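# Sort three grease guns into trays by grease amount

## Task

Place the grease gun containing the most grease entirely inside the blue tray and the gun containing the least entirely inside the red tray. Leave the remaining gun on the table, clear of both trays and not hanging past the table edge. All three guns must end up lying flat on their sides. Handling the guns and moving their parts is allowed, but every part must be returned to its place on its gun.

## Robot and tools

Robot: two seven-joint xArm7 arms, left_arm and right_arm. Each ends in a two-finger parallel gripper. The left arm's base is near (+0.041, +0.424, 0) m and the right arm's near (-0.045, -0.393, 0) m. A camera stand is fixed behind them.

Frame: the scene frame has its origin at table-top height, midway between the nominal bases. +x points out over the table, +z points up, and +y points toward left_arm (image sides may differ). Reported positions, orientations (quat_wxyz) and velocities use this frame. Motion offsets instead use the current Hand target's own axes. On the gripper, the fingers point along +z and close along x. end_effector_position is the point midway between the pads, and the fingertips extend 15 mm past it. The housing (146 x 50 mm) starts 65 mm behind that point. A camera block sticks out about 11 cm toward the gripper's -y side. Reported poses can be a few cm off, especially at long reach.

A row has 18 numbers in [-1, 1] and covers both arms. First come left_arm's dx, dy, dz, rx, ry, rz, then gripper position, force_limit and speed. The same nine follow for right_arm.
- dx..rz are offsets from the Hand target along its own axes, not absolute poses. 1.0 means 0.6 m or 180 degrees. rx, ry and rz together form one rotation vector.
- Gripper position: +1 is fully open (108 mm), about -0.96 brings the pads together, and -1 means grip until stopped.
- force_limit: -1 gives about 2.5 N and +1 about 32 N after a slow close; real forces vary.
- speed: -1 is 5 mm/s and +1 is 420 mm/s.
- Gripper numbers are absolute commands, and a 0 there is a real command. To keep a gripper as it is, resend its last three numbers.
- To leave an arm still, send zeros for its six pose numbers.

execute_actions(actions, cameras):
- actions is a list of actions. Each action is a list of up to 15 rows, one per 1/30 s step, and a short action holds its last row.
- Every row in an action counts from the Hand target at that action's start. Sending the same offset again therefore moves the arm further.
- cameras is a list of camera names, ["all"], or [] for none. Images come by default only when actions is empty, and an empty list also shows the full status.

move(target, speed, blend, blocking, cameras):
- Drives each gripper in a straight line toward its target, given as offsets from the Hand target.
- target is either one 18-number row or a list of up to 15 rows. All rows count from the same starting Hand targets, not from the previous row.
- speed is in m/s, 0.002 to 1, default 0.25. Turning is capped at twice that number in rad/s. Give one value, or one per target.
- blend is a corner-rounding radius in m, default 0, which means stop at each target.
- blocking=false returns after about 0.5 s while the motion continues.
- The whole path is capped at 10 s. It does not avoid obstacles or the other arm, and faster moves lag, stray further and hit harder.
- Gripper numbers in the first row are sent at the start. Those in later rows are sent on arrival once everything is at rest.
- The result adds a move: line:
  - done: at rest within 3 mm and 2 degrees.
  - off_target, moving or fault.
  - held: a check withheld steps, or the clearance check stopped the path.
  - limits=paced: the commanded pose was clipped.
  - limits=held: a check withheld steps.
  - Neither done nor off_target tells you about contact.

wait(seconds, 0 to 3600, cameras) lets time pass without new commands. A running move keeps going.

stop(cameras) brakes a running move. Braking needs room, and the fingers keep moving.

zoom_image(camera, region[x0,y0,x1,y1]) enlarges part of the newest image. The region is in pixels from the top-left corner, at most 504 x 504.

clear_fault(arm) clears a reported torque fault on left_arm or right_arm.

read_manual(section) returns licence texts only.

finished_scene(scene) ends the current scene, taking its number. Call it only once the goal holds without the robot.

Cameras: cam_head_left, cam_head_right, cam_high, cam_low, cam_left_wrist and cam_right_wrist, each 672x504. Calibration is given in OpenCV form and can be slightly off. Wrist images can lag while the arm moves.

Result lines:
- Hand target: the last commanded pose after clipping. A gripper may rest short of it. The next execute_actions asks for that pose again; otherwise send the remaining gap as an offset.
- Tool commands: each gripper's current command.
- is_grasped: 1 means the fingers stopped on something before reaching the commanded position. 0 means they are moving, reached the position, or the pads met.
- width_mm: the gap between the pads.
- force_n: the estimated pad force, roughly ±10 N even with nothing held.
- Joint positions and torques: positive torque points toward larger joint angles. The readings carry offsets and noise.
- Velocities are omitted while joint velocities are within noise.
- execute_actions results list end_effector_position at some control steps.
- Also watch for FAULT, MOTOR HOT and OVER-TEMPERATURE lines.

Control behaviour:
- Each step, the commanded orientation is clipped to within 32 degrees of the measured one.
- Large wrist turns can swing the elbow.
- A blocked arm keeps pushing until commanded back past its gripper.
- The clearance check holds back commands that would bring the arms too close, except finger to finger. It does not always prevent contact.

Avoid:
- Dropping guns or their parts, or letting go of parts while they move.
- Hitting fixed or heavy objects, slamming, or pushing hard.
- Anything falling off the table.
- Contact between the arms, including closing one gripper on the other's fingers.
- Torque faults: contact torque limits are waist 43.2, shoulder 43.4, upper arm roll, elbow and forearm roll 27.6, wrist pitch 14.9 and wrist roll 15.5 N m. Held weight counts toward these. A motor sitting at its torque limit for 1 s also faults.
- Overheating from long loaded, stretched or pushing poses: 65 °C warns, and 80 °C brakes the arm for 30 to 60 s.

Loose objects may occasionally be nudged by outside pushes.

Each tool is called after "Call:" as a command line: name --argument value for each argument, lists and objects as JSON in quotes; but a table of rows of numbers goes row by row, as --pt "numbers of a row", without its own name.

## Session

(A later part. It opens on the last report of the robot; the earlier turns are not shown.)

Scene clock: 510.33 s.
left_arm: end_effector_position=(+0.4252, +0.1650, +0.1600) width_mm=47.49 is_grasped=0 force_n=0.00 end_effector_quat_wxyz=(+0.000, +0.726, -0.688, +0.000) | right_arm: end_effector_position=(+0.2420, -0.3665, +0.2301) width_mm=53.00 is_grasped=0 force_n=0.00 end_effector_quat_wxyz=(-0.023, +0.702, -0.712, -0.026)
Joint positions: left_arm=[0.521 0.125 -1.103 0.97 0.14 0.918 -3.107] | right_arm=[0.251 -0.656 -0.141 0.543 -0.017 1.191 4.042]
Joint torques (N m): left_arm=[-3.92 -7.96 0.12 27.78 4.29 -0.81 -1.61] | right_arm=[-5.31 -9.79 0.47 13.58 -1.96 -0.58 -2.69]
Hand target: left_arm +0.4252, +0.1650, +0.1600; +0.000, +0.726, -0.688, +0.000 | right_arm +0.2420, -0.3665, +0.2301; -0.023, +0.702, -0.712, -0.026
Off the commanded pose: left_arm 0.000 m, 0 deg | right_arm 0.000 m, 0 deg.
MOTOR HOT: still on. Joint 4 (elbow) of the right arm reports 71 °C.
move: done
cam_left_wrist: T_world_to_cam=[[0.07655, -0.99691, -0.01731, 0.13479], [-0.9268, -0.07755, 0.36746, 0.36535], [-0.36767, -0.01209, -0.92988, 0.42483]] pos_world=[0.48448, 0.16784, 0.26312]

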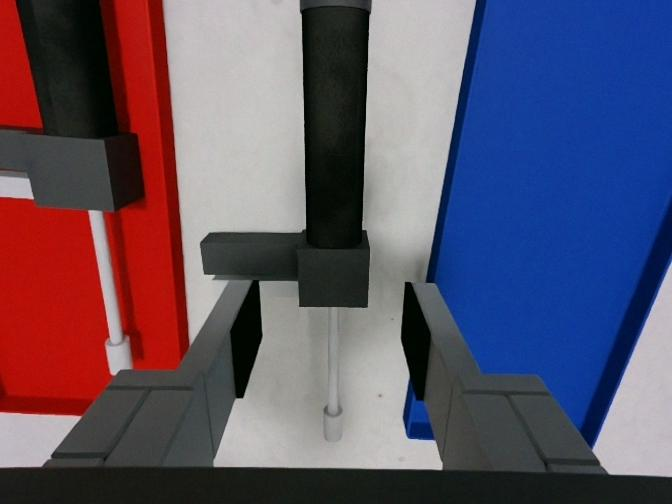

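Call:
move --pt "0 0 0.2188 0 0 0 -0.1 0.8 -0.6 0 0 0 0 0 0 0 0.5 -0.2" --pt "0 0 0.2188 0 0 0 -1 0.8 -0.6 0 0 0 0 0 0 0 0.5 -0.2" --pt "0 0 0.0667 0 0 0 -1 0.8 -0.6 0 0 0 0 0 0 0 0.5 -0.2" --pt "0.2155 0.187 0.0667 0 0 0.0167 -1 0.8 -0.6 0 0 0 0 0 0 0 0.5 -0.2" --speed '[0.15,0.1,0.15,0.3]' --blend '[0,0,0.02,0]'

Call:
move --pt "0 0 0 0 0 0 -1 0.8 -0.6 -0.3693 -0.509 0.0065 0 0 0 0 0.5 -0.2" --pt "0 0 0 0 0 0 -1 0.8 -0.6 -0.6637 -0.4343 0.0608 -0.0659 0.0103 -0.0008 0 0.5 -0.2" --pt "0 0 0 0 0 0 -1 0.8 -0.6 -0.6515 -0.4018 0.2278 -0.0659 0.0103 -0.0008 0 0.5 -0.2" --speed '[0.4,0.35,0.15]' --blend '[0.05,0.02,0]' --cameras '["cam_right_wrist"]'

Scene clock: 530.07 s.
left_arm: end_effector_position=(+0.3201, +0.0300, +0.1199) width_mm=34.97 is_grasped=1 force_n=40.68 end_effector_quat_wxyz=(+0.000, +0.707, -0.707, +0.000) | right_arm: end_effector_position=(+0.2420, -0.3665, +0.2301) width_mm=53.00 is_grasped=0 force_n=0.00 end_effector_quat_wxyz=(-0.023, +0.702, -0.712, -0.026)
Joint positions: left_arm=[0.095 0.36 -1.069 1.012 0.414 0.876 -3.61] | right_arm=[0.251 -0.656 -0.141 0.543 -0.017 1.191 4.042]
Joint torques (N m): left_arm=[-4.12 -13.7 -3.97 28.93 4.22 -1.2 -1.55] | right_arm=[-5.14 -9.34 0.25 13.47 -1.98 -0.76 -2.77]
Hand target: left_arm +0.3200, +0.0299, +0.1199; +0.000, +0.707, -0.707, +0.000 | right_arm +0.2420, -0.3665, +0.2301; -0.023, +0.702, -0.712, -0.026
Off the commanded pose: left_arm 0.000 m, 0 deg | right_arm 0.000 m, 0 deg.
MOTOR HOT: still on. Joint 4 (elbow) of the right arm reports 68 °C.
move: done

Scene clock: 532.73 s.
left_arm: end_effector_position=(+0.3200, +0.0299, +0.1199) width_mm=34.97 is_grasped=1 force_n=40.68 end_effector_quat_wxyz=(+0.000, +0.707, -0.707, +0.000) | right_arm: end_effector_position=(+0.4880, +0.0295, +0.1200) width_mm=53.00 is_grasped=0 force_n=0.00 end_effector_quat_wxyz=(+0.059, +0.702, -0.705, -0.088)
Joint positions: left_arm=[0.095 0.36 -1.069 1.012 0.414 0.876 -3.61] | right_arm=[0.639 1.211 0.086 2.707 0.076 1.642 4.562]
Joint torques (N m): left_arm=[-3.82 -14.19 -4.62 28.88 3.72 -1.39 -1.26] | right_arm=[3.2 -26.23 2.34 16.67 -1.79 -2.2 -0.24]
Hand target: left_arm +0.3200, +0.0299, +0.1199; +0.000, +0.707, -0.707, +0.000 | right_arm +0.4882, +0.0296, +0.1200; +0.061, +0.701, -0.705, -0.088
Off the commanded pose: left_arm 0.000 m, 0 deg | right_arm 0.000 m, 0 deg.
MOTOR HOT: still on. Joint 4 (elbow) of the right arm reports 69 °C.
elbow stopped short (right arm): the move would have taken joint 4 (elbow) straighter than the controller allows.
move: done
cam_right_wrist: T_world_to_cam=[[-0.00976, -0.99907, -0.04204, 0.0357], [-0.82728, -0.01555, 0.56157, 0.36611], [-0.56171, 0.04026, -0.82636, 0.49024]] pos_world=[0.5786, 0.02162, 0.20102]

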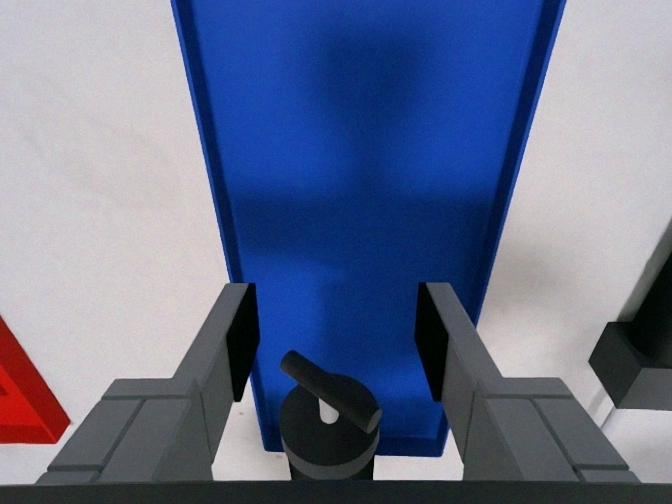

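Call:
move --pt "0 -0.0333 0 0 0 0 -1 0.8 -0.6 0 0 0 0 0 0 0 0.5 -0.2" --pt "0 -0.0267 0 0 0 0 -1 0.8 -0.6 0 0 0 0 0 0 0 0.5 -0.2" --speed '[0.1,0.05]'

Call:
move --target '[0,0,0,0,0,0,-1,0.8,-0.6,0,0,0,0,0,0,-1,1,-0.9]'

Call:
move --target '[0,0.0167,0,0,0,0,-1,0.8,-0.6,0,0,0,0,0,0,-1,1,-0.9]' --speed 0.05

Call:
move --target '[0,0.0167,0,0,0,0,-1,0.8,-0.6,0,0,0,0,0,0,-1,1,-0.9]' --speed 0.05

Call:
move --target '[0,0.0083,0,0,0,0,-1,0.8,-0.6,0,0,0,0,0,0,-1,1,-0.9]' --speed 0.05

Call:
move --target '[0,0.0083,0,0,0,0,-1,0.8,-0.6,0,0,0,0,0,0,-1,1,-0.9]' --speed 0.05

Call:
move --target '[0,0.0083,0,0,0,0,-1,0.8,-0.6,0,0,0,0,0,0,-1,1,-0.9]' --speed 0.05

Call:
move --target '[0,0.0083,0,0,0,0,-1,0.8,-0.6,0,0,0,0,0,0,-1,1,-0.9]' --speed 0.05

Call:
move --target '[0,0.0083,0,0,0,0,-1,0.8,-0.6,0,0,0,0,0,0,-1,1,-0.9]' --speed 0.05

Call:
move --target '[0,0.0083,0,0,0,0,-1,0.8,-0.6,0,0,0,0,0,0,-1,1,-0.9]' --speed 0.05 --cameras '["cam_right_wrist"]'

Scene clock: 545.30 s.
left_arm: end_effector_position=(+0.3361, +0.0299, +0.1199) width_mm=34.97 is_grasped=1 force_n=40.68 end_effector_quat_wxyz=(+0.000, +0.707, -0.707, +0.000) | right_arm: end_effector_position=(+0.4880, +0.0295, +0.1199) width_mm=53.00 is_grasped=0 force_n=0.00 end_effector_quat_wxyz=(+0.059, +0.701, -0.705, -0.088)
Joint positions: left_arm=[0.084 0.392 -1.041 1.051 0.438 0.894 -3.597] | right_arm=[0.638 1.211 0.089 2.707 0.073 1.642 4.563]
Joint torques (N m): left_arm=[4.51 -22.16 -8.7 22.57 -3.55 -4.36 -1.61] | right_arm=[-5.64 -26.15 2.22 13.97 -1.66 -2.28 2.98]
Hand target: left_arm +0.3361, +0.0299, +0.1199; +0.000, +0.707, -0.707, +0.000 | right_arm +0.4882, +0.0296, +0.1200; +0.061, +0.701, -0.705, -0.088
Off the commanded pose: left_arm 0.000 m, 0 deg | right_arm 0.000 m, 0 deg.
MOTOR HOT: joint 4 (elbow) of the left arm reports 65 °C; the controller stops that arm at 80 °C. To cool a motor, set the load down, stop pushing, or move to a pose that needs little force. At that limit the left arm can sag while its brakes close.
MOTOR HOT: still on. Joint 4 (elbow) of the right arm reports 68 °C.
elbow stopped short (right arm): the move would have taken joint 4 (elbow) straighter than the controller allows.
move: done

Scene clock: 547.60 s.
left_arm: end_effector_position=(+0.3358, +0.0299, +0.1199) width_mm=34.97 is_grasped=1 force_n=40.65 end_effector_quat_wxyz=(+0.000, +0.707, -0.707, +0.000) | right_arm: end_effector_position=(+0.4882, +0.0293, +0.1200) width_mm=0.00 is_grasped=0 force_n=35.01 end_effector_quat_wxyz=(+0.059, +0.701, -0.705, -0.088)
Joint positions: left_arm=[0.084 0.392 -1.042 1.051 0.437 0.894 -3.597] | right_arm=[0.636 1.211 0.097 2.707 0.065 1.642 4.565]
Joint torques (N m): left_arm=[7.43 -19.06 3.7 41.57 4.13 -4.72 -1.76] | right_arm=[18.32 -25.58 9.43 13.24 2.42 4.09 2.91]
Hand target: left_arm +0.3361, +0.0299, +0.1199; +0.000, +0.707, -0.707, +0.000 | right_arm +0.4882, +0.0296, +0.1200; +0.061, +0.701, -0.705, -0.088
Off the commanded pose: left_arm 0.000 m, 0 deg | right_arm 0.000 m, 0 deg.
MOTOR HOT: still on. Joint 4 (elbow) of the left arm reports 64 °C.
MOTOR HOT: still on. Joint 4 (elbow) of the right arm reports 68 °C.
elbow stopped short (right arm): the move would have taken joint 4 (elbow) straighter than the controller allows.
move: done

Scene clock: 548.13 s.
left_arm: end_effector_position=(+0.3261, +0.0300, +0.1199) width_mm=34.97 is_grasped=1 force_n=40.71 end_effector_quat_wxyz=(+0.000, +0.707, -0.707, +0.000) | right_arm: end_effector_position=(+0.4879, +0.0295, +0.1199) width_mm=0.00 is_grasped=0 force_n=34.67 end_effector_quat_wxyz=(+0.059, +0.702, -0.705, -0.088)
Joint positions: left_arm=[0.091 0.372 -1.059 1.027 0.423 0.883 -3.605] | right_arm=[0.636 1.211 0.099 2.707 0.064 1.642 4.565]
Joint torques (N m): left_arm=[4.51 -21.19 -8.51 22.96 -3.48 -4.36 -1.53] | right_arm=[-5.3 -26.93 2.45 12.88 -1.75 -2.17 2.89]
Hand target: left_arm +0.3260, +0.0299, +0.1199; +0.000, +0.707, -0.707, +0.000 | right_arm +0.4882, +0.0296, +0.1200; +0.061, +0.701, -0.705, -0.088
Off the commanded pose: left_arm 0.000 m, 0 deg | right_arm 0.000 m, 0 deg.
MOTOR HOT: still on. Joint 4 (elbow) of the left arm reports 64 °C.
MOTOR HOT: still on. Joint 4 (elbow) of the right arm reports 68 °C.
elbow stopped short (right arm): the move would have taken joint 4 (elbow) straighter than the controller allows.
move: done

Scene clock: 548.67 s.
left_arm: end_effector_position=(+0.3160, +0.0299, +0.1199) width_mm=34.97 is_grasped=1 force_n=40.71 end_effector_quat_wxyz=(+0.000, +0.707, -0.707, +0.000) | right_arm: end_effector_position=(+0.4880, +0.0295, +0.1199) width_mm=0.00 is_grasped=0 force_n=34.67 end_effector_quat_wxyz=(+0.059, +0.701, -0.705, -0.088)
Joint positions: left_arm=[0.098 0.351 -1.077 1.002 0.407 0.872 -3.613] | right_arm=[0.636 1.211 0.101 2.707 0.062 1.642 4.566]
Joint torques (N m): left_arm=[4.59 -20.21 -8.11 22.76 -3.47 -4.34 -1.58] | right_arm=[-5.38 -26.81 2.71 12.93 -1.8 -2.2 2.9]
Hand target: left_arm +0.3160, +0.0299, +0.1199; +0.000, +0.707, -0.707, +0.000 | right_arm +0.4882, +0.0296, +0.1200; +0.061, +0.701, -0.705, -0.088
Off the commanded pose: left_arm 0.000 m, 0 deg | right_arm 0.000 m, 0 deg.
MOTOR HOT: still on. Joint 4 (elbow) of the left arm reports 64 °C.
MOTOR HOT: still on. Joint 4 (elbow) of the right arm reports 68 °C.
elbow stopped short (right arm): the move would have taken joint 4 (elbow) straighter than the controller allows.
move: done

Scene clock: 549.17 s.
left_arm: end_effector_position=(+0.3110, +0.0299, +0.1199) width_mm=34.97 is_grasped=1 force_n=40.71 end_effector_quat_wxyz=(+0.000, +0.707, -0.707, +0.000) | right_arm: end_effector_position=(+0.4880, +0.0295, +0.1200) width_mm=0.00 is_grasped=0 force_n=34.67 end_effector_quat_wxyz=(+0.059, +0.701, -0.705, -0.088)
Joint positions: left_arm=[0.102 0.341 -1.086 0.991 0.399 0.867 -3.616] | right_arm=[0.635 1.211 0.102 2.707 0.061 1.642 4.566]
Joint torques (N m): left_arm=[4.46 -19.76 -7.79 22.97 -3.42 -4.27 -1.62] | right_arm=[-5.39 -26.15 2.7 12.96 -1.77 -2.21 2.99]
Hand target: left_arm +0.3110, +0.0299, +0.1199; +0.000, +0.707, -0.707, +0.000 | right_arm +0.4882, +0.0296, +0.1200; +0.061, +0.701, -0.705, -0.088
Off the commanded pose: left_arm 0.000 m, 0 deg | right_arm 0.000 m, 0 deg.
MOTOR HOT: still on. Joint 4 (elbow) of the left arm reports 64 °C.
MOTOR HOT: still on. Joint 4 (elbow) of the right arm reports 68 °C.
elbow stopped short (right arm): the move would have taken joint 4 (elbow) straighter than the controller allows.
move: done

Scene clock: 549.67 s.
left_arm: end_effector_position=(+0.3061, +0.0299, +0.1199) width_mm=34.97 is_grasped=1 force_n=40.71 end_effector_quat_wxyz=(+0.000, +0.707, -0.707, +0.000) | right_arm: end_effector_position=(+0.4880, +0.0295, +0.1199) width_mm=0.00 is_grasped=0 force_n=34.67 end_effector_quat_wxyz=(+0.059, +0.701, -0.705, -0.088)
Joint positions: left_arm=[0.106 0.331 -1.096 0.979 0.391 0.862 -3.619] | right_arm=[0.635 1.211 0.104 2.707 0.059 1.642 4.566]
Joint torques (N m): left_arm=[4.45 -19.39 -7.67 22.89 -3.54 -4.3 -1.57] | right_arm=[-5.67 -26.14 2.7 12.79 -1.7 -2.26 2.91]
Hand target: left_arm +0.3061, +0.0299, +0.1199; +0.000, +0.707, -0.707, +0.000 | right_arm +0.4882, +0.0296, +0.1200; +0.061, +0.701, -0.705, -0.088
Off the commanded pose: left_arm 0.000 m, 0 deg | right_arm 0.000 m, 0 deg.
MOTOR HOT: still on. Joint 4 (elbow) of the left arm reports 64 °C.
MOTOR HOT: still on. Joint 4 (elbow) of the right arm reports 68 °C.
elbow stopped short (right arm): the move would have taken joint 4 (elbow) straighter than the controller allows.
move: done

Scene clock: 550.17 s.
left_arm: end_effector_position=(+0.3011, +0.0299, +0.1199) width_mm=34.97 is_grasped=1 force_n=40.71 end_effector_quat_wxyz=(+0.000, +0.707, -0.707, +0.000) | right_arm: end_effector_position=(+0.4880, +0.0295, +0.1199) width_mm=0.00 is_grasped=0 force_n=34.67 end_effector_quat_wxyz=(+0.059, +0.701, -0.705, -0.088) end_effector_velocity=(+0.000, +0.001, +0.000) end_effector_angular_velocity=(+0.001, +0.000, -0.002)
Joint positions: left_arm=[0.109 0.32 -1.105 0.968 0.382 0.857 -3.622] | right_arm=[0.635 1.211 0.105 2.707 0.058 1.642 4.566]
Joint velocities: left_arm=[within noise] | right_arm=[-0.001 0 0.005 0 -0.003 -0.001 0.003]
Joint torques (N m): left_arm=[4.28 -19.07 -7.3 22.83 -3.55 -4.32 -1.58] | right_arm=[-5.44 -26.14 3.15 12.91 -1.7 -2.24 3.04]
Hand target: left_arm +0.3011, +0.0299, +0.1199; +0.000, +0.707, -0.707, +0.000 | right_arm +0.4882, +0.0296, +0.1200; +0.061, +0.701, -0.705, -0.088
Off the commanded pose: left_arm 0.000 m, 0 deg | right_arm 0.000 m, 0 deg.
MOTOR HOT: still on. Joint 4 (elbow) of the left arm reports 64 °C.
MOTOR HOT: still on. Joint 4 (elbow) of the right arm reports 68 °C.
elbow stopped short (right arm): the move would have taken joint 4 (elbow) straighter than the controller allows.
move: done

Scene clock: 550.67 s.
left_arm: end_effector_position=(+0.2961, +0.0299, +0.1199) width_mm=34.97 is_grasped=1 force_n=40.71 end_effector_quat_wxyz=(+0.000, +0.707, -0.707, +0.000) | right_arm: end_effector_position=(+0.4880, +0.0295, +0.1199) width_mm=0.00 is_grasped=0 force_n=34.67 end_effector_quat_wxyz=(+0.059, +0.701, -0.705, -0.088)
Joint positions: left_arm=[0.113 0.31 -1.115 0.957 0.373 0.852 -3.625] | right_arm=[0.634 1.211 0.107 2.707 0.057 1.642 4.567]
Joint torques (N m): left_arm=[4.42 -18.65 -7.23 22.97 -3.54 -4.37 -1.58] | right_arm=[-5.45 -25.88 2.65 12.87 -1.5 -2.11 2.98]
Hand target: left_arm +0.2961, +0.0299, +0.1199; +0.000, +0.707, -0.707, +0.000 | right_arm +0.4882, +0.0296, +0.1200; +0.061, +0.701, -0.705, -0.088
Off the commanded pose: left_arm 0.000 m, 0 deg | right_arm 0.000 m, 0 deg.
MOTOR HOT: still on. Joint 4 (elbow) of the left arm reports 64 °C.
MOTOR HOT: still on. Joint 4 (elbow) of the right arm reports 68 °C.
elbow stopped short (right arm): the move would have taken joint 4 (elbow) straighter than the controller allows.
move: done

Scene clock: 551.17 s.
left_arm: end_effector_position=(+0.2911, +0.0299, +0.1199) width_mm=34.97 is_grasped=1 force_n=40.71 end_effector_quat_wxyz=(+0.000, +0.707, -0.707, +0.000) | right_arm: end_effector_position=(+0.4880, +0.0295, +0.1199) width_mm=0.00 is_grasped=0 force_n=34.67 end_effector_quat_wxyz=(+0.059, +0.701, -0.705, -0.088)
Joint positions: left_arm=[0.117 0.299 -1.126 0.946 0.364 0.847 -3.628] | right_arm=[0.634 1.211 0.108 2.707 0.056 1.642 4.567]
Joint torques (N m): left_arm=[4.4 -18.03 -7.2 23.05 -3.62 -4.31 -1.55] | right_arm=[-5.16 -25.87 2.87 12.87 -1.58 -2.19 2.85]
Hand target: left_arm +0.2911, +0.0299, +0.1199; +0.000, +0.707, -0.707, +0.000 | right_arm +0.4882, +0.0296, +0.1200; +0.061, +0.701, -0.705, -0.088
Off the commanded pose: left_arm 0.000 m, 0 deg | right_arm 0.000 m, 0 deg.
MOTOR HOT: still on. Joint 4 (elbow) of the left arm reports 64 °C.
MOTOR HOT: still on. Joint 4 (elbow) of the right arm reports 68 °C.
elbow stopped short (right arm): the move would have taken joint 4 (elbow) straighter than the controller allows.
move: done

Scene clock: 551.67 s.
left_arm: end_effector_position=(+0.2861, +0.0299, +0.1199) width_mm=34.97 is_grasped=1 force_n=40.71 end_effector_quat_wxyz=(+0.000, +0.707, -0.707, +0.000) | right_arm: end_effector_position=(+0.4880, +0.0295, +0.1199) width_mm=0.00 is_grasped=0 force_n=34.67 end_effector_quat_wxyz=(+0.059, +0.701, -0.705, -0.088)
Joint positions: left_arm=[0.121 0.289 -1.136 0.935 0.354 0.842 -3.63] | right_arm=[0.634 1.211 0.109 2.707 0.054 1.642 4.567]
Joint torques (N m): left_arm=[4.54 -17.56 -7.08 22.93 -3.47 -4.3 -1.33] | right_arm=[-5.54 -26.09 2.55 12.81 -1.76 -2.09 2.91]
Hand target: left_arm +0.2861, +0.0299, +0.1199; +0.000, +0.707, -0.707, +0.000 | right_arm +0.4882, +0.0296, +0.1200; +0.061, +0.701, -0.705, -0.088
Off the commanded pose: left_arm 0.000 m, 0 deg | right_arm 0.000 m, 0 deg.
MOTOR HOT: still on. Joint 4 (elbow) of the left arm reports 64 °C.
MOTOR HOT: still on. Joint 4 (elbow) of the right arm reports 68 °C.
elbow stopped short (right arm): the move would have taken joint 4 (elbow) straighter than the controller allows.
move: done
cam_right_wrist: T_world_to_cam=[[-0.00984, -0.99907, -0.04198, 0.03573], [-0.8272, -0.01545, 0.56169, 0.36618], [-0.56182, 0.04026, -0.82628, 0.49027]] pos_world=[0.57869, 0.02162, 0.20092]

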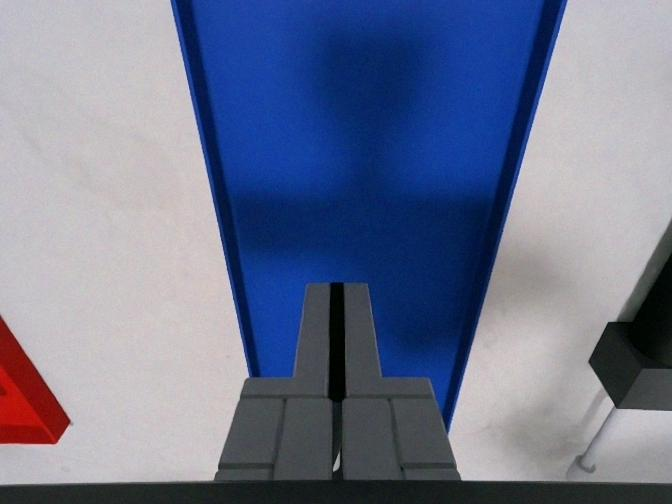

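Call:
move --pt "0 0 0 0 0 0 -1 0.8 -0.6 0 0 0 0 0 0 0 0.5 -0.2" --pt "0 -0.0899 0 0 0 0 -1 0.8 -0.6 0 0 0 0 0 0 0 0.5 -0.2" --pt "0 -0.0832 0 0 0 0 -1 0.8 -0.6 0 0 0 0 0 0 0 0.5 -0.2" --speed '[0.1,0.1,0.05]' --cameras '["cam_right_wrist"]'

Call:
move --target '[0,0,0,0,0,0,-1,0.8,-0.6,0,0,0,0,0,0,-1,1,-0.9]'

Call:
move --target '[0,0.0167,0,0,0,0,-1,0.8,-0.6,0,0,0,0,0,0,-1,1,-0.9]' --speed 0.05

Scene clock: 558.27 s.
left_arm: end_effector_position=(+0.3361, +0.0299, +0.1199) width_mm=34.97 is_grasped=1 force_n=40.71 end_effector_quat_wxyz=(+0.000, +0.707, -0.707, +0.000) | right_arm: end_effector_position=(+0.4880, +0.0295, +0.1199) width_mm=52.99 is_grasped=0 force_n=0.00 end_effector_quat_wxyz=(+0.059, +0.701, -0.705, -0.088)
Joint positions: left_arm=[0.085 0.393 -1.043 1.052 0.439 0.894 -3.598] | right_arm=[0.633 1.211 0.114 2.707 0.05 1.642 4.568]
Joint torques (N m): left_arm=[4.96 -21.69 -8.77 22.59 -3.86 -4.39 -1.64] | right_arm=[-5.21 -26.09 2.66 13.17 -1.84 -2.21 2.98]
Hand target: left_arm +0.3361, +0.0299, +0.1199; +0.000, +0.707, -0.707, +0.000 | right_arm +0.4882, +0.0296, +0.1200; +0.061, +0.701, -0.705, -0.088
Off the commanded pose: left_arm 0.000 m, 0 deg | right_arm 0.000 m, 0 deg.
MOTOR HOT: still on. Joint 4 (elbow) of the left arm reports 63 °C.
MOTOR HOT: still on. Joint 4 (elbow) of the right arm reports 67 °C.
elbow stopped short (right arm): the move would have taken joint 4 (elbow) straighter than the controller allows.
move: done
cam_right_wrist: T_world_to_cam=[[-0.00984, -0.99907, -0.04198, 0.03573], [-0.8272, -0.01545, 0.56169, 0.36618], [-0.56182, 0.04026, -0.82628, 0.49027]] pos_world=[0.57869, 0.02162, 0.20092]

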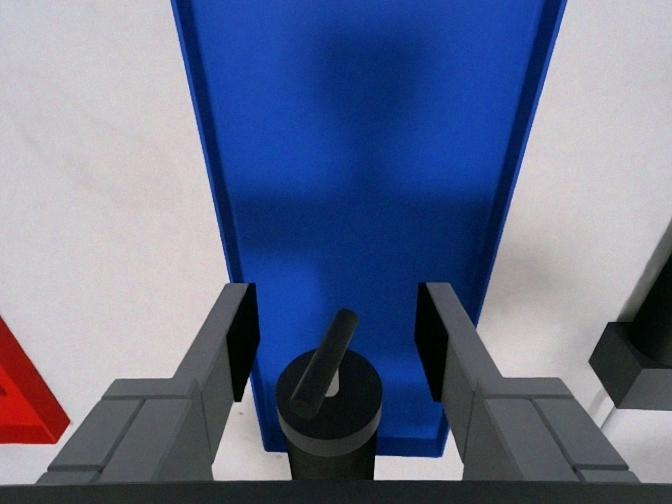

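Scene clock: 560.57 s.
left_arm: end_effector_position=(+0.3358, +0.0299, +0.1199) width_mm=34.97 is_grasped=1 force_n=40.63 end_effector_quat_wxyz=(+0.000, +0.707, -0.707, +0.000) | right_arm: end_effector_position=(+0.4882, +0.0293, +0.1200) width_mm=0.00 is_grasped=0 force_n=34.71 end_effector_quat_wxyz=(+0.059, +0.701, -0.705, -0.088)
Joint positions: left_arm=[0.085 0.393 -1.043 1.051 0.439 0.894 -3.598] | right_arm=[0.631 1.211 0.12 2.707 0.045 1.642 4.569]
Joint torques (N m): left_arm=[7.73 -19.22 3.64 41.52 4.2 -4.38 -1.85] | right_arm=[18.61 -24.79 9 12.98 2.42 4.1 2.87]
Hand target: left_arm +0.3361, +0.0299, +0.1199; +0.000, +0.707, -0.707, +0.000 | right_arm +0.4882, +0.0296, +0.1200; +0.061, +0.701, -0.705, -0.088
Off the commanded pose: left_arm 0.000 m, 0 deg | right_arm 0.000 m, 0 deg.
MOTOR HOT: still on. Joint 4 (elbow) of the left arm reports 63 °C.
MOTOR HOT: still on. Joint 4 (elbow) of the right arm reports 67 °C.
elbow stopped short (right arm): the move would have taken joint 4 (elbow) straighter than the controller allows.
move: done

Scene clock: 561.10 s.
left_arm: end_effector_position=(+0.3261, +0.0300, +0.1199) width_mm=34.97 is_grasped=1 force_n=40.70 end_effector_quat_wxyz=(+0.000, +0.707, -0.707, +0.000) | right_arm: end_effector_position=(+0.4879, +0.0295, +0.1199) width_mm=0.00 is_grasped=0 force_n=34.37 end_effector_quat_wxyz=(+0.059, +0.702, -0.705, -0.088)
Joint positions: left_arm=[0.092 0.373 -1.06 1.027 0.424 0.883 -3.606] | right_arm=[0.631 1.212 0.121 2.707 0.044 1.642 4.57]
Joint torques (N m): left_arm=[4.2 -21.24 -8.4 23.19 -3.5 -4.22 -1.6] | right_arm=[-5.04 -28.17 2.45 13.32 -1.83 -2.22 2.92]
Hand target: left_arm +0.3260, +0.0299, +0.1199; +0.000, +0.707, -0.707, +0.000 | right_arm +0.4882, +0.0296, +0.1200; +0.061, +0.701, -0.705, -0.088
Off the commanded pose: left_arm 0.000 m, 0 deg | right_arm 0.000 m, 0 deg.
MOTOR HOT: still on. Joint 4 (elbow) of the left arm reports 63 °C.
MOTOR HOT: still on. Joint 4 (elbow) of the right arm reports 67 °C.
elbow stopped short (right arm): the move would have taken joint 4 (elbow) straighter than the controller allows.
move: done

Call:
move --pt "0 0 0 0 0 0 -1 0.8 -0.6 0 0 0 0 0 0 0 0.5 -0.2" --pt "0 -0.0315 0 0 0 0 -1 0.8 -0.6 0 0 0 0 0 0 0 0.5 -0.2" --pt "0 -0.0265 0 0 0 0 -1 0.8 -0.6 0 0 0 0 0 0 0 0.5 -0.2" --speed '[0.1,0.1,0.05]' --cameras '["cam_right_wrist"]'

Call:
move --target '[0,0,0,0,0,0,-1,0.8,-0.6,0,0,0,0,0,0,-1,1,-0.9]'

Call:
move --target '[0,0.0167,0,0,0,0,-1,0.8,-0.6,0,0,0,0,0,0,-1,1,-0.9]' --speed 0.05

Scene clock: 568.67 s.
left_arm: end_effector_position=(+0.3419, +0.0299, +0.1199) width_mm=34.97 is_grasped=1 force_n=40.70 end_effector_quat_wxyz=(+0.000, +0.707, -0.707, +0.000) | right_arm: end_effector_position=(+0.4880, +0.0295, +0.1200) width_mm=52.99 is_grasped=0 force_n=0.00 end_effector_quat_wxyz=(+0.059, +0.701, -0.705, -0.088)
Joint positions: left_arm=[0.081 0.405 -1.033 1.066 0.447 0.901 -3.593] | right_arm=[0.631 1.212 0.124 2.707 0.041 1.642 4.57]
Joint torques (N m): left_arm=[3.84 -22.46 -8.64 22.54 -3.52 -4.37 -1.55] | right_arm=[-5.43 -30.58 3 15.19 -1.86 -2.17 2.92]
Hand target: left_arm +0.3419, +0.0299, +0.1199; +0.000, +0.707, -0.707, +0.000 | right_arm +0.4882, +0.0296, +0.1200; +0.061, +0.701, -0.705, -0.088
Off the commanded pose: left_arm 0.000 m, 0 deg | right_arm 0.000 m, 0 deg.
MOTOR HOT: still on. Joint 4 (elbow) of the right arm reports 67 °C.
MOTOR HOT: cleared for the motors of the left arm.
elbow stopped short (right arm): the move would have taken joint 4 (elbow) straighter than the controller allows.
move: done
cam_right_wrist: T_world_to_cam=[[-0.00985, -0.99907, -0.04198, 0.03574], [-0.82725, -0.01545, 0.56163, 0.36616], [-0.56175, 0.04026, -0.82633, 0.49032]] pos_world=[0.57869, 0.02162, 0.20102]

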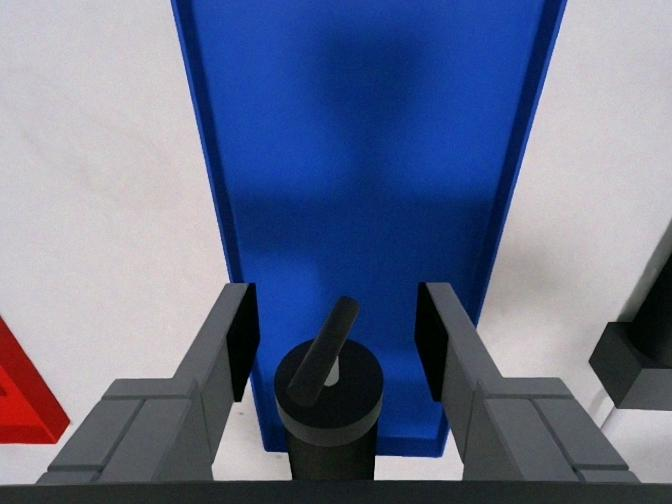

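Scene clock: 570.63 s.
left_arm: end_effector_position=(+0.3419, +0.0299, +0.1199) width_mm=34.97 is_grasped=1 force_n=41.53 end_effector_quat_wxyz=(+0.000, +0.707, -0.707, +0.000) | right_arm: end_effector_position=(+0.4879, +0.0295, +0.1199) width_mm=8.18 is_grasped=1 force_n=32.75 end_effector_quat_wxyz=(+0.059, +0.702, -0.705, -0.088)
Joint positions: left_arm=[0.081 0.405 -1.033 1.066 0.447 0.9 -3.593] | right_arm=[0.63 1.212 0.128 2.707 0.038 1.642 4.571]
Joint torques (N m): left_arm=[5.4 -20.89 -2.93 23.92 -1.43 0.4 -1.91] | right_arm=[-12.5 -25.56 -0.01 16.11 -3.74 0.02 2.79]
Hand target: left_arm +0.3419, +0.0299, +0.1199; +0.000, +0.707, -0.707, +0.000 | right_arm +0.4882, +0.0296, +0.1200; +0.061, +0.701, -0.705, -0.088
Off the commanded pose: left_arm 0.000 m, 0 deg | right_arm 0.000 m, 0 deg.
MOTOR HOT: still on. Joint 4 (elbow) of the right arm reports 67 °C.
elbow stopped short (right arm): the move would have taken joint 4 (elbow) straighter than the controller allows.
move: done

Scene clock: 571.17 s.
left_arm: end_effector_position=(+0.3319, +0.0299, +0.1199) width_mm=34.97 is_grasped=1 force_n=41.55 end_effector_quat_wxyz=(+0.000, +0.707, -0.707, +0.000) | right_arm: end_effector_position=(+0.4880, +0.0295, +0.1199) width_mm=8.18 is_grasped=1 force_n=32.71 end_effector_quat_wxyz=(+0.059, +0.701, -0.705, -0.088)
Joint positions: left_arm=[0.088 0.385 -1.05 1.041 0.433 0.89 -3.601] | right_arm=[0.63 1.212 0.129 2.707 0.037 1.642 4.571]
Joint torques (N m): left_arm=[7.06 -21.75 -5.66 18.97 -4.31 -1.69 -3.34] | right_arm=[-13.87 -25.22 -0.41 16.46 -3.84 0.39 2.77]
Hand target: left_arm +0.3319, +0.0299, +0.1199; +0.000, +0.707, -0.707, +0.000 | right_arm +0.4882, +0.0296, +0.1200; +0.061, +0.701, -0.705, -0.088
Off the commanded pose: left_arm 0.000 m, 0 deg | right_arm 0.000 m, 0 deg.
MOTOR HOT: still on. Joint 4 (elbow) of the right arm reports 67 °C.
elbow stopped short (right arm): the move would have taken joint 4 (elbow) straighter than the controller allows.
move: done

Call:
move --target '[0,0.0167,0,0,0,0,-1,0.8,-0.6,0,0,0,0,0,0,-1,1,-0.9]' --speed 0.05

Call:
move --target '[0,0.0083,0,0,0,0,-1,0.8,-0.6,0,0,0,0,0,0,-1,1,-0.9]' --speed 0.05

Call:
move --target '[0,0.0083,0,0,0,0,-1,0.8,-0.6,0,0,0,0,0,0,-1,1,-0.9]' --speed 0.05

Call:
move --target '[0,0.0083,0,0,0,0,-1,0.8,-0.6,0,0,0,0,0,0,-1,1,-0.9]' --speed 0.05

Call:
move --target '[0,0.0083,0,0,0,0,-1,0.8,-0.6,0,0,0,0,0,0,-1,1,-0.9]' --speed 0.05

Call:
move --target '[0,0.0083,0,0,0,0,-1,0.8,-0.6,0,0,0,0,0,0,-1,1,-0.9]' --speed 0.05

Call:
move --target '[0,0.0083,0,0,0,0,-1,0.8,-0.6,0,0,0,0,0,0,-1,1,-0.9]' --speed 0.05 --cameras '["cam_right_wrist"]'

Scene clock: 576.87 s.
left_arm: end_effector_position=(+0.3219, +0.0299, +0.1199) width_mm=34.97 is_grasped=1 force_n=41.50 end_effector_quat_wxyz=(+0.000, +0.707, -0.707, +0.000) | right_arm: end_effector_position=(+0.4880, +0.0295, +0.1199) width_mm=8.18 is_grasped=1 force_n=32.70 end_effector_quat_wxyz=(+0.059, +0.701, -0.705, -0.088)
Joint positions: left_arm=[0.095 0.364 -1.067 1.017 0.418 0.879 -3.609] | right_arm=[0.629 1.212 0.13 2.707 0.036 1.642 4.571]
Joint torques (N m): left_arm=[6.91 -20.6 -5.73 19.31 -4.3 -1.9 -3.35] | right_arm=[-13.03 -25.47 -0.31 16.53 -3.81 0.12 2.81]
Hand target: left_arm +0.3219, +0.0299, +0.1199; +0.000, +0.707, -0.707, +0.000 | right_arm +0.4882, +0.0296, +0.1200; +0.061, +0.701, -0.705, -0.088
Off the commanded pose: left_arm 0.000 m, 0 deg | right_arm 0.000 m, 0 deg.
MOTOR HOT: still on. Joint 4 (elbow) of the right arm reports 68 °C.
elbow stopped short (right arm): the move would have taken joint 4 (elbow) straighter than the controller allows.
move: done

Scene clock: 577.37 s.
left_arm: end_effector_position=(+0.3169, +0.0299, +0.1199) width_mm=34.97 is_grasped=1 force_n=41.47 end_effector_quat_wxyz=(+0.000, +0.707, -0.707, +0.000) | right_arm: end_effector_position=(+0.4880, +0.0295, +0.1199) width_mm=8.18 is_grasped=1 force_n=32.69 end_effector_quat_wxyz=(+0.059, +0.701, -0.705, -0.088)
Joint positions: left_arm=[0.099 0.354 -1.076 1.005 0.41 0.873 -3.612] | right_arm=[0.629 1.212 0.131 2.707 0.035 1.642 4.572]
Joint torques (N m): left_arm=[6.61 -20.61 -5.61 19.34 -4.4 -1.99 -3.2] | right_arm=[-12.98 -25.22 -0.27 16.42 -3.63 -0.2 2.82]
Hand target: left_arm +0.3169, +0.0299, +0.1199; +0.000, +0.707, -0.707, +0.000 | right_arm +0.4882, +0.0296, +0.1200; +0.061, +0.701, -0.705, -0.088
Off the commanded pose: left_arm 0.000 m, 0 deg | right_arm 0.000 m, 0 deg.
MOTOR HOT: still on. Joint 4 (elbow) of the right arm reports 69 °C.
elbow stopped short (right arm): the move would have taken joint 4 (elbow) straighter than the controller allows.
move: done

Scene clock: 577.87 s.
left_arm: end_effector_position=(+0.3119, +0.0299, +0.1199) width_mm=34.97 is_grasped=1 force_n=41.44 end_effector_quat_wxyz=(+0.000, +0.707, -0.707, +0.000) | right_arm: end_effector_position=(+0.4880, +0.0295, +0.1199) width_mm=8.19 is_grasped=1 force_n=32.69 end_effector_quat_wxyz=(+0.059, +0.701, -0.705, -0.088)
Joint positions: left_arm=[0.102 0.344 -1.085 0.993 0.402 0.868 -3.616] | right_arm=[0.629 1.212 0.131 2.707 0.034 1.642 4.572]
Joint torques (N m): left_arm=[6.38 -19.9 -5.53 19.5 -4.4 -2.07 -3.24] | right_arm=[-12.82 -25.46 -0.02 16.34 -3.64 -0.78 2.86]
Hand target: left_arm +0.3119, +0.0299, +0.1199; +0.000, +0.707, -0.707, +0.000 | right_arm +0.4882, +0.0296, +0.1200; +0.061, +0.701, -0.705, -0.088
Off the commanded pose: left_arm 0.000 m, 0 deg | right_arm 0.000 m, 0 deg.
MOTOR HOT: still on. Joint 4 (elbow) of the right arm reports 69 °C.
elbow stopped short (right arm): the move would have taken joint 4 (elbow) straighter than the controller allows.
move: done

Scene clock: 578.37 s.
left_arm: end_effector_position=(+0.3070, +0.0299, +0.1199) width_mm=34.97 is_grasped=1 force_n=41.42 end_effector_quat_wxyz=(+0.000, +0.707, -0.707, +0.000) | right_arm: end_effector_position=(+0.4880, +0.0295, +0.1199) width_mm=8.19 is_grasped=1 force_n=32.71 end_effector_quat_wxyz=(+0.059, +0.701, -0.705, -0.088)
Joint positions: left_arm=[0.106 0.333 -1.095 0.981 0.393 0.863 -3.619] | right_arm=[0.629 1.212 0.132 2.707 0.033 1.642 4.572]
Joint torques (N m): left_arm=[6.19 -19.5 -5.58 19.68 -4.46 -2.1 -3.25] | right_arm=[-12.47 -25.38 0.04 16.6 -3.62 -0.87 2.83]
Hand target: left_arm +0.3070, +0.0299, +0.1199; +0.000, +0.707, -0.707, +0.000 | right_arm +0.4882, +0.0296, +0.1200; +0.061, +0.701, -0.705, -0.088
Off the commanded pose: left_arm 0.000 m, 0 deg | right_arm 0.000 m, 0 deg.
MOTOR HOT: still on. Joint 4 (elbow) of the right arm reports 69 °C.
elbow stopped short (right arm): the move would have taken joint 4 (elbow) straighter than the controller allows.
move: done

Scene clock: 578.87 s.
left_arm: end_effector_position=(+0.3020, +0.0299, +0.1199) width_mm=34.97 is_grasped=1 force_n=41.39 end_effector_quat_wxyz=(+0.000, +0.707, -0.707, +0.000) | right_arm: end_effector_position=(+0.4880, +0.0295, +0.1199) width_mm=8.19 is_grasped=1 force_n=32.72 end_effector_quat_wxyz=(+0.059, +0.701, -0.705, -0.088)
Joint positions: left_arm=[0.109 0.323 -1.104 0.97 0.384 0.858 -3.622] | right_arm=[0.629 1.212 0.133 2.707 0.033 1.642 4.572]
Joint torques (N m): left_arm=[6.37 -19.21 -5.6 19.68 -4.38 -2.2 -3.11] | right_arm=[-12.29 -25.44 -0.06 16.45 -3.28 -0.87 2.81]
Hand target: left_arm +0.3020, +0.0299, +0.1199; +0.000, +0.707, -0.707, +0.000 | right_arm +0.4882, +0.0296, +0.1200; +0.061, +0.701, -0.705, -0.088
Off the commanded pose: left_arm 0.000 m, 0 deg | right_arm 0.000 m, 0 deg.
MOTOR HOT: still on. Joint 4 (elbow) of the right arm reports 69 °C.
elbow stopped short (right arm): the move would have taken joint 4 (elbow) straighter than the controller allows.
move: done

Scene clock: 579.37 s.
left_arm: end_effector_position=(+0.2970, +0.0299, +0.1199) width_mm=34.97 is_grasped=1 force_n=41.37 end_effector_quat_wxyz=(+0.000, +0.707, -0.707, +0.000) | right_arm: end_effector_position=(+0.4880, +0.0295, +0.1199) width_mm=8.19 is_grasped=1 force_n=32.72 end_effector_quat_wxyz=(+0.059, +0.701, -0.705, -0.088)
Joint positions: left_arm=[0.113 0.312 -1.114 0.959 0.375 0.853 -3.625] | right_arm=[0.628 1.212 0.134 2.707 0.032 1.642 4.572]
Joint torques (N m): left_arm=[6.2 -18.58 -5.43 19.86 -4.41 -2.28 -3.1] | right_arm=[-12.03 -25.28 0.03 16.48 -3.46 -1.01 2.86]
Hand target: left_arm +0.2970, +0.0299, +0.1199; +0.000, +0.707, -0.707, +0.000 | right_arm +0.4882, +0.0296, +0.1200; +0.061, +0.701, -0.705, -0.088
Off the commanded pose: left_arm 0.000 m, 0 deg | right_arm 0.000 m, 0 deg.
MOTOR HOT: still on. Joint 4 (elbow) of the right arm reports 69 °C.
elbow stopped short (right arm): the move would have taken joint 4 (elbow) straighter than the controller allows.
move: done

Scene clock: 579.87 s.
left_arm: end_effector_position=(+0.2920, +0.0299, +0.1199) width_mm=34.97 is_grasped=1 force_n=41.34 end_effector_quat_wxyz=(+0.000, +0.707, -0.707, +0.000) | right_arm: end_effector_position=(+0.4880, +0.0295, +0.1199) width_mm=8.19 is_grasped=1 force_n=32.73 end_effector_quat_wxyz=(+0.059, +0.701, -0.705, -0.088)
Joint positions: left_arm=[0.117 0.302 -1.125 0.948 0.366 0.848 -3.628] | right_arm=[0.628 1.212 0.135 2.707 0.031 1.642 4.572]
Joint torques (N m): left_arm=[6.11 -18.16 -5.39 19.76 -4.43 -2.41 -3.12] | right_arm=[-11.7 -25.57 0.18 16.5 -3.23 -1.02 2.81]
Hand target: left_arm +0.2920, +0.0299, +0.1199; +0.000, +0.707, -0.707, +0.000 | right_arm +0.4882, +0.0296, +0.1200; +0.061, +0.701, -0.705, -0.088
Off the commanded pose: left_arm 0.000 m, 0 deg | right_arm 0.000 m, 0 deg.
MOTOR HOT: still on. Joint 4 (elbow) of the right arm reports 69 °C.
elbow stopped short (right arm): the move would have taken joint 4 (elbow) straighter than the controller allows.
move: done
cam_right_wrist: T_world_to_cam=[[-0.00984, -0.99907, -0.04198, 0.03573], [-0.8272, -0.01545, 0.56169, 0.36618], [-0.56182, 0.04026, -0.82628, 0.49027]] pos_world=[0.57869, 0.02162, 0.20092]

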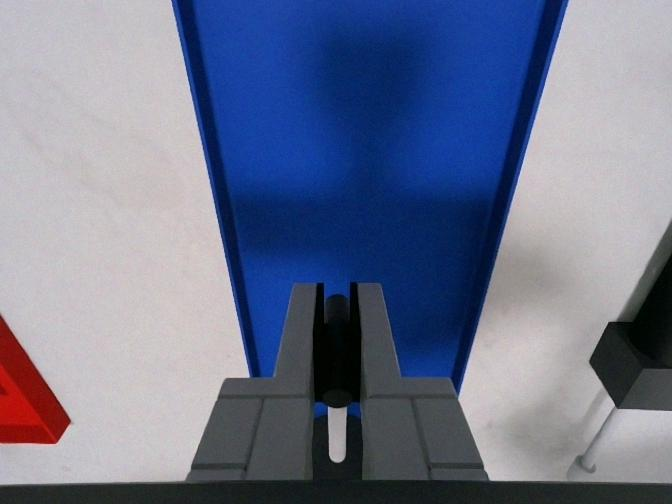

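Call:
move --target '[0,0.0167,0,0,0,0,-1,0.8,-0.6,0,0,0,0,0,0,-1,1,-0.9]' --speed 0.05

Call:
move --target '[0,0.0167,0,0,0,0,-1,0.8,-0.6,0,0,0,0,0,0,-1,1,-0.9]' --speed 0.05

Call:
move --target '[0,0.0167,0,0,0,0,-1,0.8,-0.6,0,0,0,0,0,0,-1,1,-0.9]' --speed 0.05

Call:
move --target '[0,0.0167,0,0,0,0,-1,0.8,-0.6,0,0,0,0,0,0,-1,1,-0.9]' --speed 0.05 --cameras '["cam_right_wrist"]'

Scene clock: 587.17 s.
left_arm: end_effector_position=(+0.2822, +0.0300, +0.1199) width_mm=34.97 is_grasped=1 force_n=41.75 end_effector_quat_wxyz=(+0.000, +0.707, -0.707, +0.000) | right_arm: end_effector_position=(+0.4879, +0.0295, +0.1199) width_mm=8.19 is_grasped=1 force_n=32.47 end_effector_quat_wxyz=(+0.060, +0.702, -0.705, -0.088)
Joint positions: left_arm=[0.125 0.28 -1.146 0.926 0.346 0.838 -3.633] | right_arm=[0.628 1.212 0.136 2.707 0.03 1.642 4.573]
Joint torques (N m): left_arm=[-1.67 -13.84 -11.66 10.72 -7.93 -1.05 -2.56] | right_arm=[-14.9 -28.71 -4.28 16.55 -6.14 -4.7 2.81]
Hand target: left_arm +0.2820, +0.0299, +0.1199; +0.000, +0.707, -0.707, +0.000 | right_arm +0.4882, +0.0296, +0.1200; +0.061, +0.701, -0.705, -0.088
Off the commanded pose: left_arm 0.000 m, 0 deg | right_arm 0.000 m, 0 deg.
MOTOR HOT: still on. Joint 4 (elbow) of the right arm reports 70 °C.
elbow stopped short (right arm): the move would have taken joint 4 (elbow) straighter than the controller allows.
move: done

Scene clock: 587.70 s.
left_arm: end_effector_position=(+0.2720, +0.0299, +0.1199) width_mm=34.97 is_grasped=1 force_n=41.59 end_effector_quat_wxyz=(+0.000, +0.707, -0.707, +0.000) | right_arm: end_effector_position=(+0.4879, +0.0295, +0.1199) width_mm=8.19 is_grasped=1 force_n=32.45 end_effector_quat_wxyz=(+0.059, +0.702, -0.705, -0.088)
Joint positions: left_arm=[0.133 0.258 -1.168 0.905 0.325 0.829 -3.637] | right_arm=[0.628 1.212 0.136 2.707 0.03 1.642 4.573]
Joint torques (N m): left_arm=[-2.02 -12.26 -12.36 10.26 -8.07 -0.96 -0.6] | right_arm=[-24.98 -32.17 -4.33 17.76 -6.3 -5.59 2.85]
Hand target: left_arm +0.2720, +0.0299, +0.1199; +0.000, +0.707, -0.707, +0.000 | right_arm +0.4882, +0.0296, +0.1200; +0.061, +0.701, -0.705, -0.088
Off the commanded pose: left_arm 0.000 m, 0 deg | right_arm 0.000 m, 0 deg.
MOTOR HOT: still on. Joint 4 (elbow) of the right arm reports 70 °C.
elbow stopped short (right arm): the move would have taken joint 4 (elbow) straighter than the controller allows.
move: done

Scene clock: 588.23 s.
left_arm: end_effector_position=(+0.2620, +0.0299, +0.1199) width_mm=34.97 is_grasped=1 force_n=41.58 end_effector_quat_wxyz=(+0.000, +0.707, -0.707, +0.000) | right_arm: end_effector_position=(+0.4880, +0.0295, +0.1199) width_mm=8.19 is_grasped=1 force_n=32.44 end_effector_quat_wxyz=(+0.059, +0.701, -0.705, -0.088)
Joint positions: left_arm=[0.143 0.235 -1.192 0.885 0.301 0.819 -3.639] | right_arm=[0.628 1.212 0.137 2.707 0.029 1.642 4.573]
Joint torques (N m): left_arm=[-2.71 -11.58 -12.92 10.04 -8.24 -0.82 0.14] | right_arm=[-26.28 -35.01 -4.93 18.79 -6.74 -5.6 2.79]
Hand target: left_arm +0.2620, +0.0299, +0.1199; +0.000, +0.707, -0.707, +0.000 | right_arm +0.4882, +0.0296, +0.1200; +0.061, +0.701, -0.705, -0.088
Off the commanded pose: left_arm 0.000 m, 0 deg | right_arm 0.000 m, 0 deg.
MOTOR HOT: still on. Joint 4 (elbow) of the right arm reports 70 °C.
elbow stopped short (right arm): the move would have taken joint 4 (elbow) straighter than the controller allows.
move: done

Scene clock: 588.80 s.
left_arm: end_effector_position=(+0.2519, +0.0299, +0.1198) width_mm=34.97 is_grasped=1 force_n=41.53 end_effector_quat_wxyz=(+0.000, +0.707, -0.707, +0.000) | right_arm: end_effector_position=(+0.4880, +0.0295, +0.1199) width_mm=8.19 is_grasped=1 force_n=32.42 end_effector_quat_wxyz=(+0.059, +0.701, -0.705, -0.088)
Joint positions: left_arm=[0.153 0.211 -1.218 0.866 0.275 0.811 -3.64] | right_arm=[0.628 1.212 0.138 2.707 0.028 1.642 4.573]
Joint torques (N m): left_arm=[-3.37 -9.94 -13.21 9.9 -8.58 -0.83 0.26] | right_arm=[-26.94 -36.73 -5.12 19.83 -6.74 -5.85 2.81]
Hand target: left_arm +0.2519, +0.0299, +0.1199; +0.000, +0.707, -0.707, +0.000 | right_arm +0.4882, +0.0296, +0.1200; +0.061, +0.701, -0.705, -0.088
Off the commanded pose: left_arm 0.000 m, 0 deg | right_arm 0.000 m, 0 deg.
MOTOR HOT: still on. Joint 4 (elbow) of the right arm reports 71 °C.
elbow stopped short (right arm): the move would have taken joint 4 (elbow) straighter than the controller allows.
move: done
cam_right_wrist: T_world_to_cam=[[-0.00993, -0.99907, -0.04192, 0.03577], [-0.8272, -0.01535, 0.5617, 0.36617], [-0.56182, 0.04026, -0.82628, 0.49027]] pos_world=[0.57869, 0.02162, 0.20092]

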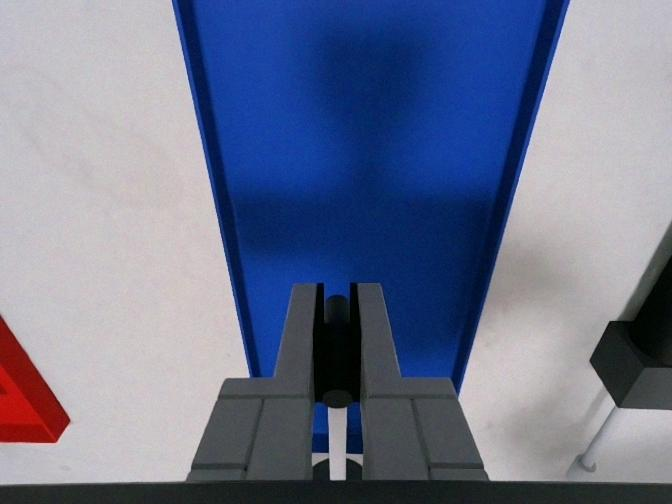

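Call:
move --target '[0,-0.151,0,0,0,0,-1,0.8,-0.6,0,0,0,0,0,0,-1,1,-0.9]' --speed 0.1

Call:
move --pt "0 0 0 0 0 0 -1 0.8 -0.6 0 0 0 0 0 0 0 0.5 -0.2" --pt "0 0 0 0 0 0 -1 0.8 -0.6 -0.008 0.045 -0.212 0 0 0 0 0.5 -0.2" --speed '[0.1,0.2]' --cameras '["cam_right_wrist"]'

Scene clock: 605.93 s.
left_arm: end_effector_position=(+0.3424, +0.0299, +0.1199) width_mm=34.97 is_grasped=1 force_n=41.89 end_effector_quat_wxyz=(+0.000, +0.707, -0.707, +0.000) | right_arm: end_effector_position=(+0.4880, +0.0295, +0.1200) width_mm=8.19 is_grasped=1 force_n=32.85 end_effector_quat_wxyz=(+0.059, +0.702, -0.705, -0.088)
Joint positions: left_arm=[0.083 0.407 -1.034 1.068 0.449 0.902 -3.594] | right_arm=[0.627 1.212 0.14 2.707 0.026 1.642 4.573]
Joint torques (N m): left_arm=[1.3 -17.48 0.35 30.49 5.41 0.11 0.1] | right_arm=[-5.26 -24.44 2.28 11.69 -2.12 1.05 2.78]
Hand target: left_arm +0.3425, +0.0299, +0.1199; +0.000, +0.707, -0.707, +0.000 | right_arm +0.4882, +0.0296, +0.1200; +0.061, +0.701, -0.705, -0.088
Off the commanded pose: left_arm 0.000 m, 0 deg | right_arm 0.000 m, 0 deg.
MOTOR HOT: still on. Joint 4 (elbow) of the right arm reports 79 °C.
elbow stopped short (right arm): the move would have taken joint 4 (elbow) straighter than the controller allows.
move: done

Scene clock: 607.47 s.
left_arm: end_effector_position=(+0.3425, +0.0299, +0.1199) width_mm=34.97 is_grasped=1 force_n=40.63 end_effector_quat_wxyz=(+0.000, +0.707, -0.707, +0.000) | right_arm: end_effector_position=(+0.4877, +0.0290, +0.2497) width_mm=53.00 is_grasped=0 force_n=0.00 end_effector_quat_wxyz=(-0.004, +0.699, -0.710, -0.081) end_effector_velocity=(+0.001, -0.001, +0.001) end_effector_angular_velocity=(-0.001, -0.001, -0.002)
Joint positions: left_arm=[0.083 0.407 -1.034 1.068 0.449 0.902 -3.594] | right_arm=[0.618 1.017 0.153 2.707 0.032 1.707 4.602]
Joint velocities: left_arm=[within noise] | right_arm=[-0.003 -0.001 0.005 -0.001 -0.006 0 0.002]
Joint torques (N m): left_arm=[1.36 -21.65 -8.53 22.6 -3.55 -4.37 -0.89] | right_arm=[-5.62 -33.6 3.06 12.37 -1.92 -2.08 2.97]
Hand target: left_arm +0.3425, +0.0299, +0.1199; +0.000, +0.707, -0.707, +0.000 | right_arm +0.4885, +0.0295, +0.2501; +0.061, +0.701, -0.705, -0.088
Off the commanded pose: left_arm 0.000 m, 0 deg | right_arm 0.001 m, 7 deg.
MOTOR HOT: still on. Joint 4 (elbow) of the right arm reports 78 °C.
elbow stopped short (right arm): the move would have taken joint 4 (elbow) straighter than the controller allows.
elbow read too straight (right arm): the controller reads joint 4 (elbow) straighter than it allows; while it does, the hand can move without a command.
move: off_target (right_arm)
cam_right_wrist: T_world_to_cam=[[-0.02242, -0.99233, -0.12153, 0.06643], [-0.87916, -0.0383, 0.47498, 0.34069], [-0.47599, 0.1175, -0.87157, 0.56457]] pos_world=[0.56974, 0.01264, 0.33832]

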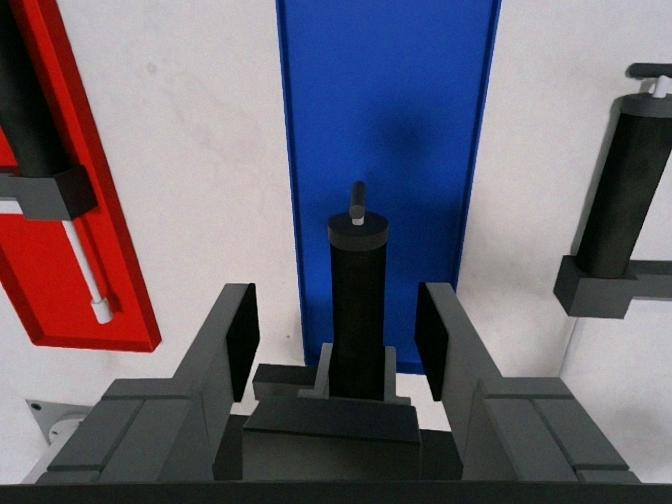

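Call:
move --pt "-0.225 0 -0.05 0 0 0 -1 0.8 -0.6 0 0 0 0 0 0 0 0.5 -0.2" --pt "-0.225 -0.0625 0.03 0 0 0 -1 0.8 -0.6 0.672 0.381 0.107 0.0663 0.0131 -0.0013 0 0.5 -0.2" --pt "-0.225 -0.0625 0.1522 0 0 0 -1 0.8 -0.6 0.672 0.381 0.107 0.0663 0.0131 -0.0013 0 0.5 -0.2" --pt "-0.225 -0.0625 0.1522 0 0 0 -0.1 0.8 -0.6 0.672 0.381 0.107 0.0663 0.0131 -0.0013 0 0.5 -0.2" --speed '[0.3,0.4,0.12,0.1]' --blend '[0.03,0.02,0,0]'

Scene clock: 618.30 s.
left_arm: end_effector_position=(+0.3801, +0.1649, +0.0286) width_mm=47.49 is_grasped=0 force_n=0.00 end_effector_quat_wxyz=(+0.000, +0.707, -0.707, +0.000) | right_arm: end_effector_position=(+0.2481, -0.3709, +0.2199) width_mm=53.00 is_grasped=0 force_n=0.00 end_effector_quat_wxyz=(+0.002, +0.707, -0.707, +0.000)
Joint positions: left_arm=[0.308 0.383 -0.888 0.759 0.556 0.582 -3.412] | right_arm=[0.23 -0.617 -0.094 0.538 -0.062 1.157 4.061]
Joint torques (N m): left_arm=[-3.56 -15.1 -3.62 16.66 3.8 -2.04 -1.43] | right_arm=[-5.22 -10.11 -0.34 13.69 -2.24 -2.6 -2.74]
Hand target: left_arm +0.3800, +0.1649, +0.0286; +0.000, +0.707, -0.707, +0.000 | right_arm +0.2481, -0.3709, +0.2199; +0.002, +0.707, -0.707, +0.000
Off the commanded pose: left_arm 0.000 m, 0 deg | right_arm 0.000 m, 0 deg.
MOTOR HOT: still on. Joint 4 (elbow) of the right arm reports 73 °C.
elbow stopped short (right arm): the move would have taken joint 4 (elbow) straighter than the controller allows.
move: done

Call:
move --pt "0 0 -0.2188 0 0 0 -0.1 0.8 -0.6 0 0 0 0 0 0 0 0.5 -0.2" --pt "0.5566 -0.0333 -0.2188 0 0 0 -0.1 0.8 -0.6 0 0 0 0 0 0 0 0.5 -0.2" --pt "0.5566 -0.0333 -0.0002 0 0 0 -0.1 0.8 -0.6 0 0 0 0 0 0 0 0.5 -0.2" --pt "0.5566 -0.0333 -0.0002 0 0 0 -1 0.8 -0.6 0 0 0 0 0 0 0 0.5 -0.2" --pt "0.5566 -0.0333 -0.1523 0 0 0 -1 0.8 -0.6 0 0 0 0 0 0 0 0.5 -0.2" --pt "0.2248 0.1 -0.1523 0 0 0 -1 0.8 -0.6 0 0 0 0 0 0 0 0.5 -0.2" --speed '[0.25,0.35,0.15,0.1,0.15,0.3]' --blend '[0.03,0.03,0,0,0.02,0]' --cameras '["cam_high"]'

Call:
move --pt "0 0 0 0 0 0 -1 0.8 -0.6 -0.3682 -0.5032 -0.0333 0 0 0 0 0.5 -0.2" --pt "0 0 0 0 0 0 -1 0.8 -0.6 -0.6665 -0.4323 0 -0.0663 -0.0131 0.0013 0 0.5 -0.2" --pt "0 0 0 0 0 0 -1 0.8 -0.6 -0.6663 -0.399 0.1668 -0.0663 -0.0131 0.0013 0 0.5 -0.2" --speed '[0.4,0.35,0.15]' --blend '[0.05,0.02,0]' --cameras '["cam_right_wrist"]'

Scene clock: 633.37 s.
left_arm: end_effector_position=(+0.3200, +0.0300, +0.1199) width_mm=34.97 is_grasped=1 force_n=41.62 end_effector_quat_wxyz=(+0.000, +0.707, -0.707, +0.000) | right_arm: end_effector_position=(+0.2481, -0.3709, +0.2199) width_mm=53.00 is_grasped=0 force_n=0.00 end_effector_quat_wxyz=(+0.002, +0.707, -0.707, +0.000)
Joint positions: left_arm=[0.157 0.407 -1.143 1.017 0.479 0.898 -3.656] | right_arm=[0.23 -0.617 -0.094 0.538 -0.062 1.157 4.061]
Joint torques (N m): left_arm=[4.48 -19.68 -9.12 22.48 -3.51 -4.44 1.47] | right_arm=[-5.48 -10.06 -0.23 13.52 -2.1 -2.11 -2.73]
Hand target: left_arm +0.3200, +0.0301, +0.1200; +0.000, +0.707, -0.707, +0.000 | right_arm +0.2481, -0.3709, +0.2199; +0.002, +0.707, -0.707, +0.000
Off the commanded pose: left_arm 0.000 m, 0 deg | right_arm 0.000 m, 0 deg.
MOTOR HOT: still on. Joint 4 (elbow) of the right arm reports 70 °C.
move: done

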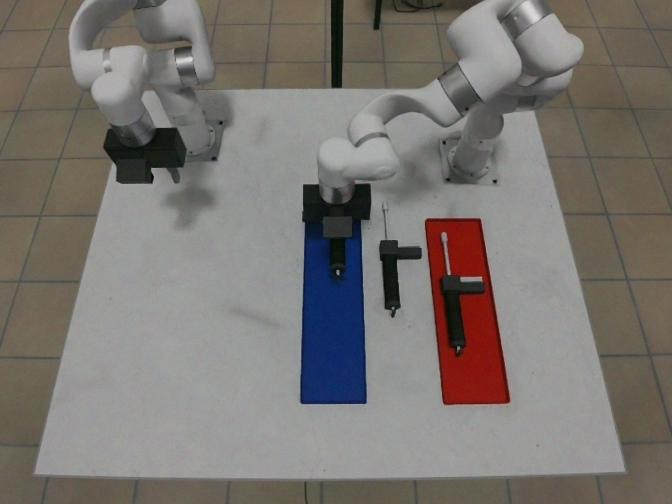

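Scene clock: 636.33 s.
left_arm: end_effector_position=(+0.3200, +0.0301, +0.1200) width_mm=34.97 is_grasped=1 force_n=41.62 end_effector_quat_wxyz=(+0.000, +0.707, -0.707, +0.000) | right_arm: end_effector_position=(+0.4873, +0.0287, +0.1183) width_mm=53.00 is_grasped=0 force_n=0.00 end_effector_quat_wxyz=(+0.061, +0.701, -0.705, -0.088)
Joint positions: left_arm=[0.157 0.407 -1.143 1.017 0.479 0.898 -3.656] | right_arm=[0.625 1.197 0.14 2.675 0.027 1.628 4.572]
Joint torques (N m): left_arm=[4.36 -19.71 -9.09 22.59 -3.42 -4.39 1.34] | right_arm=[-5.25 -34.98 1.98 12.96 2.64 -2.33 -2.83]
Hand target: left_arm +0.3200, +0.0301, +0.1200; +0.000, +0.707, -0.707, +0.000 | right_arm +0.4872, +0.0287, +0.1182; +0.061, +0.701, -0.705, -0.088
Off the commanded pose: left_arm 0.000 m, 0 deg | right_arm 0.000 m, 0 deg.
MOTOR HOT: still on. Joint 4 (elbow) of the right arm reports 71 °C.
elbow stopped short (right arm): the move would have taken joint 4 (elbow) straighter than the controller allows.
move: done
cam_right_wrist: T_world_to_cam=[[-0.00938, -0.99917, -0.03969, 0.03442], [-0.82555, -0.01466, 0.56414, 0.36536], [-0.56425, 0.03805, -0.82473, 0.48958]] pos_world=[0.57819, 0.02111, 0.19902]

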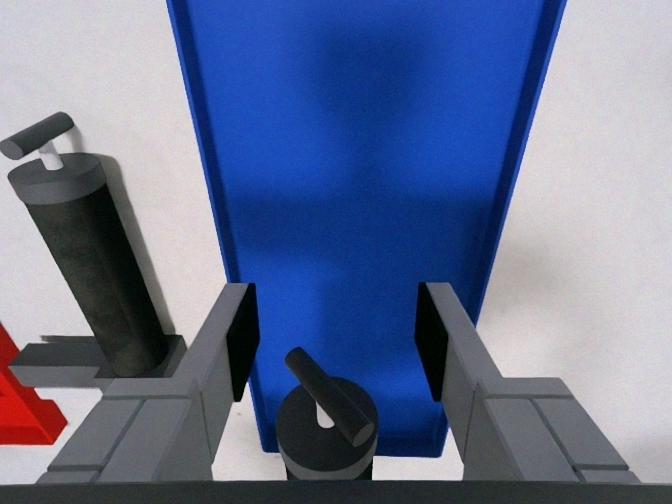

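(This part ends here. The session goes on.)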